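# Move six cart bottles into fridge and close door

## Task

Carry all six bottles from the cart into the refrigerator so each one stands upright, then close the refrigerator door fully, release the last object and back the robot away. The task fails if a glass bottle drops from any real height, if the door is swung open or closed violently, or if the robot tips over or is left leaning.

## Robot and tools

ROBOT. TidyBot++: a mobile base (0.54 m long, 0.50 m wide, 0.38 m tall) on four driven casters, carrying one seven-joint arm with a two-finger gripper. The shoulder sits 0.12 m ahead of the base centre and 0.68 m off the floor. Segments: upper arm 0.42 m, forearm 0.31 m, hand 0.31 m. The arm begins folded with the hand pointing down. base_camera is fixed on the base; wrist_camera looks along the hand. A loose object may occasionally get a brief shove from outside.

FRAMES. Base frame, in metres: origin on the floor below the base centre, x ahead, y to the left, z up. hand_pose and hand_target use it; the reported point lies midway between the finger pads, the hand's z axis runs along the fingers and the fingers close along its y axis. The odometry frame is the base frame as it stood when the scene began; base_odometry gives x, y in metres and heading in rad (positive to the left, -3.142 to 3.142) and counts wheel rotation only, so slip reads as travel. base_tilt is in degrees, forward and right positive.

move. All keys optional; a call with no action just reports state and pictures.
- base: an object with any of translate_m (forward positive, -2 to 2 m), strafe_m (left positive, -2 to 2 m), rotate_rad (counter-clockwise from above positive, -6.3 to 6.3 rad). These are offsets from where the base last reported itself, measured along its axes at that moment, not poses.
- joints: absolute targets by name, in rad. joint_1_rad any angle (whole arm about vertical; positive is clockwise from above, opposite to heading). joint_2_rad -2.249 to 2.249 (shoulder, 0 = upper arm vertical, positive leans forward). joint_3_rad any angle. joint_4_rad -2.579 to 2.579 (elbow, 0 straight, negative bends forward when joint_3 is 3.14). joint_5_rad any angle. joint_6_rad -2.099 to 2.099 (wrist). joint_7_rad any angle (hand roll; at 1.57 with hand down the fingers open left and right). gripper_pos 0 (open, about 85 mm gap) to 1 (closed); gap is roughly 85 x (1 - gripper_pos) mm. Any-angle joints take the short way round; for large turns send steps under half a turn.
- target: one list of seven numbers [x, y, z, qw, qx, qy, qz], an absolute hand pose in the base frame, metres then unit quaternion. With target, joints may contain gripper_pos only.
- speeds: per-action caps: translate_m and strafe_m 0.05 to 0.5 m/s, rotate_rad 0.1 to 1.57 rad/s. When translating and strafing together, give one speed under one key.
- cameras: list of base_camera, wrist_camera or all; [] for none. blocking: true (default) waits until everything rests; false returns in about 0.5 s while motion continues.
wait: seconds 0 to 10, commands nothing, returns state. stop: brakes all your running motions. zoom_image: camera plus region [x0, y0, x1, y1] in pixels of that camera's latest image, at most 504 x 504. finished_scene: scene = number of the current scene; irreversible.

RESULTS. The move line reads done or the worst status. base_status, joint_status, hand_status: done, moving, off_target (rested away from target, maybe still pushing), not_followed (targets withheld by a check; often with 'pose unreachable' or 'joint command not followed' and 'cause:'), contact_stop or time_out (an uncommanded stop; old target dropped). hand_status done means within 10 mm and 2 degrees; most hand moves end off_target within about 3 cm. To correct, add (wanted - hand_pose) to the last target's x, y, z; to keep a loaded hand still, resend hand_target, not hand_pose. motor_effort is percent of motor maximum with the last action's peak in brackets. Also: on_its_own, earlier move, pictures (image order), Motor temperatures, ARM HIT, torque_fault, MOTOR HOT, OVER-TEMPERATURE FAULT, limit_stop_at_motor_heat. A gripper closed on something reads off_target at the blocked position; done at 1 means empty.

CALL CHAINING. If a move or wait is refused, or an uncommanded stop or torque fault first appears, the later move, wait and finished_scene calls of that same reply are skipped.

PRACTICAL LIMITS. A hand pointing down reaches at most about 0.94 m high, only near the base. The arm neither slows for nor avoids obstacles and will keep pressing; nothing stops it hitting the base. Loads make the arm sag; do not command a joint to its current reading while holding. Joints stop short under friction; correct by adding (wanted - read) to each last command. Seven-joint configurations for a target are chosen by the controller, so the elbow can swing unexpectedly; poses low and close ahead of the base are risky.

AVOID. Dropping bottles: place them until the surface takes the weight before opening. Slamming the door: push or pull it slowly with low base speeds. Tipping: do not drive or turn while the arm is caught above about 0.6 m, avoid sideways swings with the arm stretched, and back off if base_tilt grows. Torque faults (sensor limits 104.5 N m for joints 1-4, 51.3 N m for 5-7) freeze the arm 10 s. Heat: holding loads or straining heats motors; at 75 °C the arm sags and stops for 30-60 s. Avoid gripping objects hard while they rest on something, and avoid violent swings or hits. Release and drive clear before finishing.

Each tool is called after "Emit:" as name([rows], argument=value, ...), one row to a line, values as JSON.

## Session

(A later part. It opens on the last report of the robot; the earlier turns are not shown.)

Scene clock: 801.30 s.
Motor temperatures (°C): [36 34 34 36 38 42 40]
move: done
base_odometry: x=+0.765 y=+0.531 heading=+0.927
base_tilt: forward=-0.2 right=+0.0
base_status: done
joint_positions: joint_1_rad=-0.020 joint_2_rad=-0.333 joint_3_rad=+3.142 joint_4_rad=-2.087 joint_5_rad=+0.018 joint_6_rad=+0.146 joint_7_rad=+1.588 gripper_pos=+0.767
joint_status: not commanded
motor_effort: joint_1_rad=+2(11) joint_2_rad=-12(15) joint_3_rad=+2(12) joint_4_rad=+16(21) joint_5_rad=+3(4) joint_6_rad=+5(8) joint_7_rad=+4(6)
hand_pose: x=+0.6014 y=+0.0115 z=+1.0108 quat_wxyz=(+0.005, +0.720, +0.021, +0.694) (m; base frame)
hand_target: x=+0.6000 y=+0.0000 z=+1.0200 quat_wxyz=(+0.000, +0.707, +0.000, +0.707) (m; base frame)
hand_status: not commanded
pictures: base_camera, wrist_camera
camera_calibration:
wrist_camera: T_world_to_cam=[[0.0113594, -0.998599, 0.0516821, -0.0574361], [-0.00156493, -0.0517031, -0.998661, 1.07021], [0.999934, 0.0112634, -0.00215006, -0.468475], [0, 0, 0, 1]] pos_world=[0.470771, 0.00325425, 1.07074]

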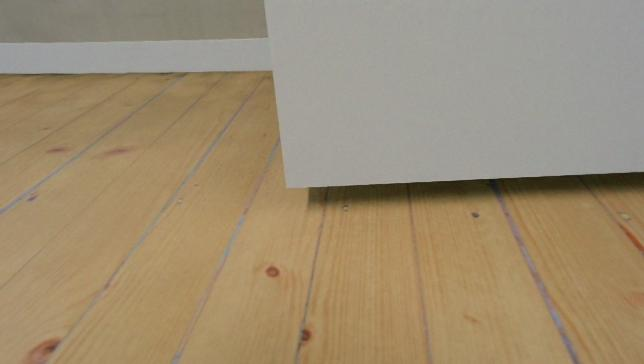

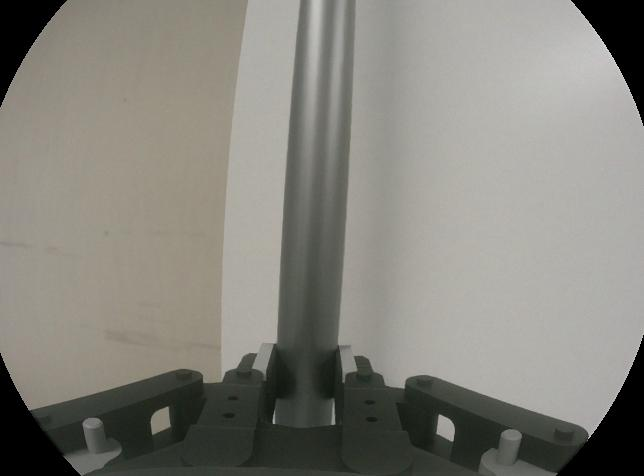

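Emit:
move(base={"translate_m":0.043,"strafe_m":0.042,"rotate_rad":-0.07}, speeds={"translate_m":0.05,"rotate_rad":0.1}, cameras=[])

Emit:
move(base={"translate_m":0.03,"strafe_m":0.029,"rotate_rad":-0.048}, speeds={"translate_m":0.05,"rotate_rad":0.1})

Scene clock: 808.47 s.
Motor temperatures (°C): [36 34 34 36 38 42 40]
move: done
base_odometry: x=+0.757 y=+0.591 heading=+0.856
base_tilt: forward=-0.1 right=+0.1
base_status: done
joint_positions: joint_1_rad=-0.022 joint_2_rad=-0.333 joint_3_rad=+3.138 joint_4_rad=-2.086 joint_5_rad=+0.018 joint_6_rad=+0.146 joint_7_rad=+1.588 gripper_pos=+0.767
joint_status: not commanded
motor_effort: joint_1_rad=+1(9) joint_2_rad=-12(15) joint_3_rad=+2(11) joint_4_rad=+18(21) joint_5_rad=+3(3) joint_6_rad=+6(9) joint_7_rad=+4(5)
hand_pose: x=+0.6016 y=+0.0147 z=+1.0109 quat_wxyz=(+0.003, +0.720, +0.023, +0.694) (m; base frame)
hand_target: x=+0.6000 y=+0.0000 z=+1.0200 quat_wxyz=(+0.000, +0.707, +0.000, +0.707) (m; base frame)
hand_status: not commanded
pictures: none
No camera images: "cameras" was empty.

Scene clock: 809.83 s.
Motor temperatures (°C): [36 34 34 36 38 42 40]
move: done
base_odometry: x=+0.755 y=+0.633 heading=+0.808
base_tilt: forward=-0.2 right=+0.1
base_status: done
joint_positions: joint_1_rad=-0.023 joint_2_rad=-0.333 joint_3_rad=+3.136 joint_4_rad=-2.087 joint_5_rad=+0.017 joint_6_rad=+0.147 joint_7_rad=+1.588 gripper_pos=+0.767
joint_status: not commanded
motor_effort: joint_1_rad=+3(8) joint_2_rad=-12(15) joint_3_rad=+4(10) joint_4_rad=+18(22) joint_5_rad=+2(4) joint_6_rad=+5(8) joint_7_rad=+4(5)
hand_pose: x=+0.6013 y=+0.0168 z=+1.0108 quat_wxyz=(+0.002, +0.719, +0.025, +0.694) (m; base frame)
hand_target: x=+0.6000 y=+0.0000 z=+1.0200 quat_wxyz=(+0.000, +0.707, +0.000, +0.707) (m; base frame)
hand_status: not commanded
pictures: base_camera, wrist_camera
camera_calibration:
wrist_camera: T_world_to_cam=[[0.0207673, -0.998367, 0.0532173, -0.0594278], [-0.000214578, -0.0532333, -0.998582, 1.06964], [0.999784, 0.0207265, -0.00131974, -0.469396], [0, 0, 0, 1]] pos_world=[0.470758, 0.00733868, 1.07067]

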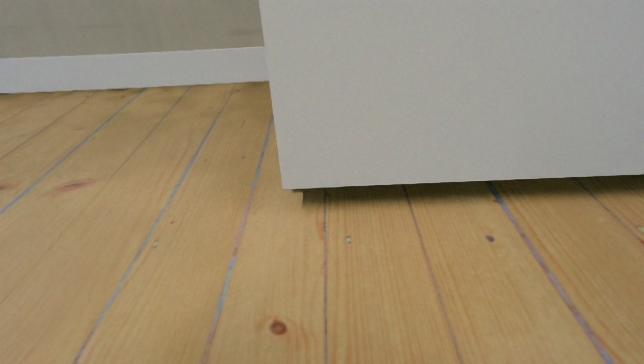

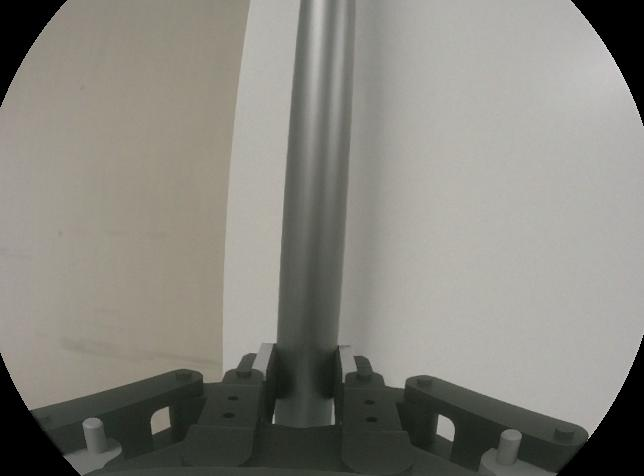

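Emit:
move(base={"translate_m":0.02,"strafe_m":0.018,"rotate_rad":-0.03}, speeds={"translate_m":0.05,"rotate_rad":0.1})

Scene clock: 815.43 s.
Motor temperatures (°C): [36 34 34 36 38 42 40]
move: done
base_odometry: x=+0.756 y=+0.660 heading=+0.777
base_tilt: forward=-0.1 right=+0.1
base_status: done
joint_positions: joint_1_rad=-0.024 joint_2_rad=-0.371 joint_3_rad=+3.136 joint_4_rad=-2.117 joint_5_rad=+0.017 joint_6_rad=+0.147 joint_7_rad=+1.588 gripper_pos=+0.767
joint_status: not commanded
motor_effort: joint_1_rad=+4(8) joint_2_rad=-2(12) joint_3_rad=+5(9) joint_4_rad=+25(27) joint_5_rad=+2(4) joint_6_rad=+10(12) joint_7_rad=+4(5)
hand_pose: x=+0.5869 y=+0.0164 z=+1.0104 quat_wxyz=(+0.002, +0.717, +0.024, +0.697) (m; base frame)
hand_target: x=+0.6000 y=+0.0000 z=+1.0200 quat_wxyz=(+0.000, +0.707, +0.000, +0.707) (m; base frame)
hand_status: not commanded
pictures: base_camera, wrist_camera
camera_calibration:
wrist_camera: T_world_to_cam=[[0.0202458, -0.998377, 0.0532328, -0.0592321], [0.00790852, -0.0530821, -0.998559, 1.06438], [0.999764, 0.0206377, 0.00682099, -0.463199], [0, 0, 0, 1]] pos_world=[0.455871, 0.00692312, 1.06916]

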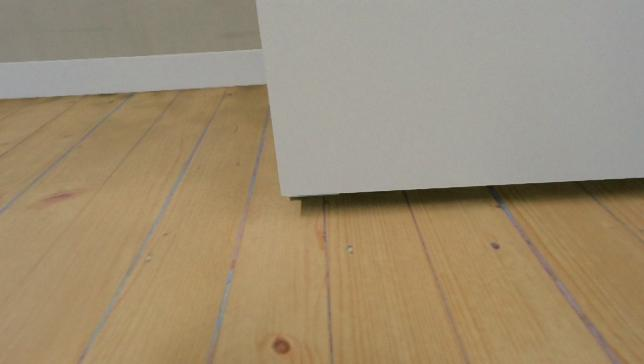

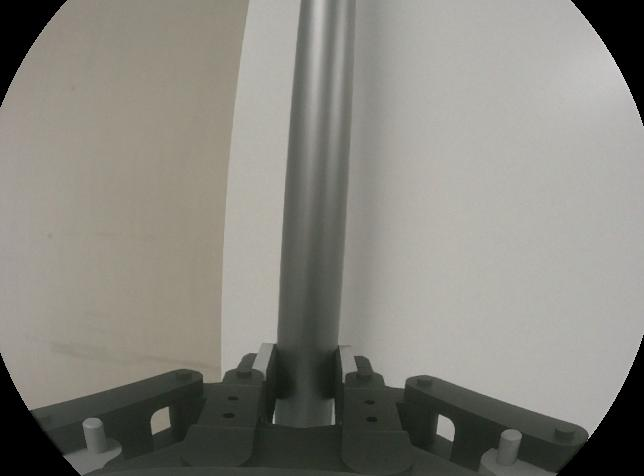

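Hand pushed back 1.4 cm: closed. Open and back off.

Emit:
move(joints={"gripper_pos":0}, cameras=[])

Emit:
move(base={"translate_m":-0.35}, speeds={"translate_m":0.1})

Emit:
move(base={"translate_m":-0.4,"strafe_m":-0.25})

Scene clock: 819.97 s.
Motor temperatures (°C): [36 34 34 36 38 42 40]
move: done
base_odometry: x=+0.756 y=+0.660 heading=+0.777
base_tilt: forward=-0.1 right=+0.1
base_status: not commanded
joint_positions: joint_1_rad=-0.019 joint_2_rad=-0.345 joint_3_rad=+3.136 joint_4_rad=-2.111 joint_5_rad=+0.017 joint_6_rad=+0.147 joint_7_rad=+1.588 gripper_pos=+0.000
joint_status: all done
motor_effort: joint_1_rad=+0(2) joint_2_rad=-10(11) joint_3_rad=+1(3) joint_4_rad=+22(25) joint_5_rad=+0(2) joint_6_rad=+8(10) joint_7_rad=+1(4)
hand_pose: x=+0.5957 y=+0.0143 z=+1.0018 quat_wxyz=(+0.003, +0.724, +0.023, +0.690) (m; base frame)
hand_target: x=+0.6000 y=+0.0000 z=+1.0200 quat_wxyz=(+0.000, +0.707, +0.000, +0.707) (m; base frame)
hand_status: not commanded
pictures: none
No camera images: "cameras" was empty.

Scene clock: 824.00 s.
Motor temperatures (°C): [36 34 34 36 38 42 40]
move: done
base_odometry: x=+0.506 y=+0.414 heading=+0.777
base_tilt: forward=-0.2 right=+0.1
base_status: done
joint_positions: joint_1_rad=-0.019 joint_2_rad=-0.342 joint_3_rad=+3.136 joint_4_rad=-2.111 joint_5_rad=+0.017 joint_6_rad=+0.147 joint_7_rad=+1.588 gripper_pos=+0.000
joint_status: not commanded
motor_effort: joint_1_rad=+0(1) joint_2_rad=-10(13) joint_3_rad=+2(2) joint_4_rad=+22(23) joint_5_rad=+0(1) joint_6_rad=+9(9) joint_7_rad=+0(1)
hand_pose: x=+0.5967 y=+0.0143 z=+1.0004 quat_wxyz=(+0.003, +0.724, +0.023, +0.689) (m; base frame)
hand_target: x=+0.6000 y=+0.0000 z=+1.0200 quat_wxyz=(+0.000, +0.707, +0.000, +0.707) (m; base frame)
hand_status: not commanded
pictures: base_camera, wrist_camera
camera_calibration:
wrist_camera: T_world_to_cam=[[0.0167784, -0.998454, 0.0529965, -0.0586375], [-0.0150497, -0.0532502, -0.998468, 1.06787], [0.999746, 0.0159551, -0.0159199, -0.449979], [0, 0, 0, 1]] pos_world=[0.46692, 0.00549675, 1.06218]

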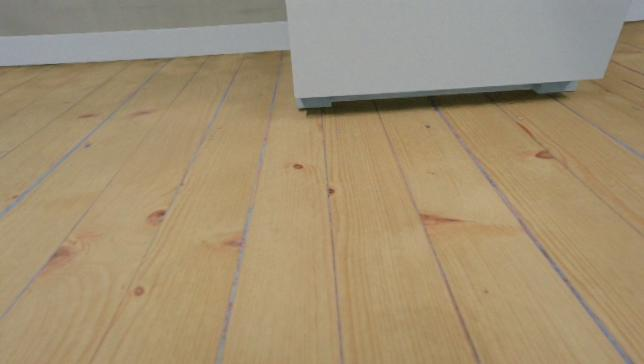

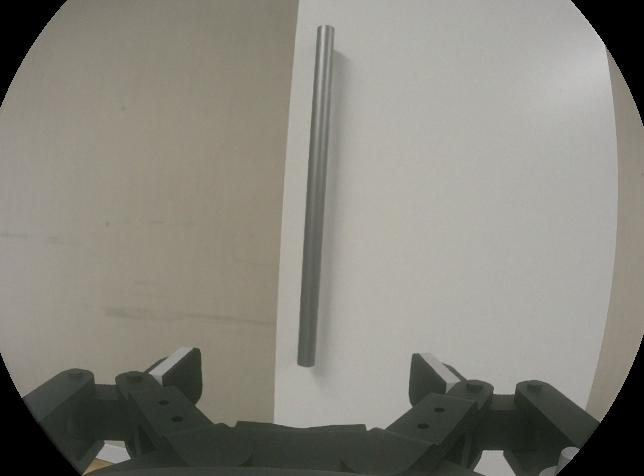

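Scene clock: 826.27 s.
Motor temperatures (°C): [36 34 34 36 38 42 40]
move: done
base_odometry: x=+0.396 y=-0.045 heading=+0.777
base_tilt: forward=-0.2 right=+0.1
base_status: done
joint_positions: joint_1_rad=-0.019 joint_2_rad=-0.343 joint_3_rad=+3.137 joint_4_rad=-2.111 joint_5_rad=+0.017 joint_6_rad=+0.147 joint_7_rad=+1.588 gripper_pos=+0.000
joint_status: not commanded
motor_effort: joint_1_rad=+0(1) joint_2_rad=-10(12) joint_3_rad=+1(3) joint_4_rad=+22(22) joint_5_rad=-1(1) joint_6_rad=+8(9) joint_7_rad=+0(1)
hand_pose: x=+0.5964 y=+0.0138 z=+1.0009 quat_wxyz=(+0.004, +0.724, +0.022, +0.689) (m; base frame)
hand_target: x=+0.6000 y=+0.0000 z=+1.0200 quat_wxyz=(+0.000, +0.707, +0.000, +0.707) (m; base frame)
hand_status: not commanded
pictures: base_camera, wrist_camera
camera_calibration:
wrist_camera: T_world_to_cam=[[0.0158961, -0.998482, 0.0527376, -0.0583562], [-0.014219, -0.0529647, -0.998495, 1.06779], [0.999773, 0.0151223, -0.0150394, -0.450591], [0, 0, 0, 1]] pos_world=[0.466599, 0.00510162, 1.06248]

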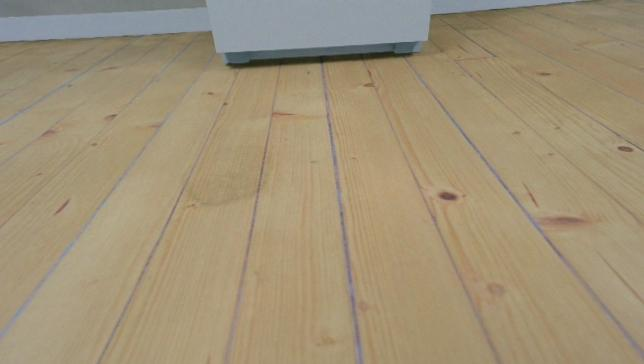

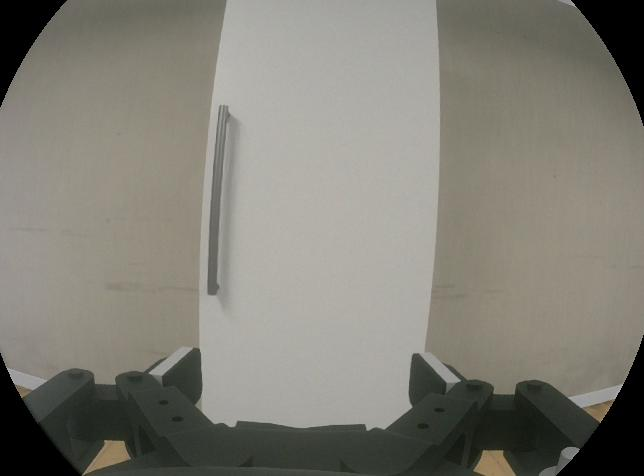

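Emit:
zoom_image(camera="base_camera", region=[190, 0, 450, 90])

Scaled by 1.938.

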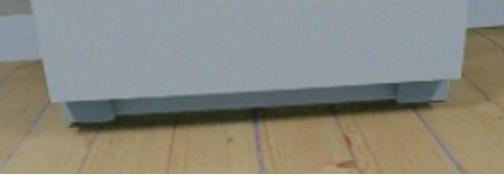

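Emit:
finished_scene(scene=2)

The scene is finished: the task was done.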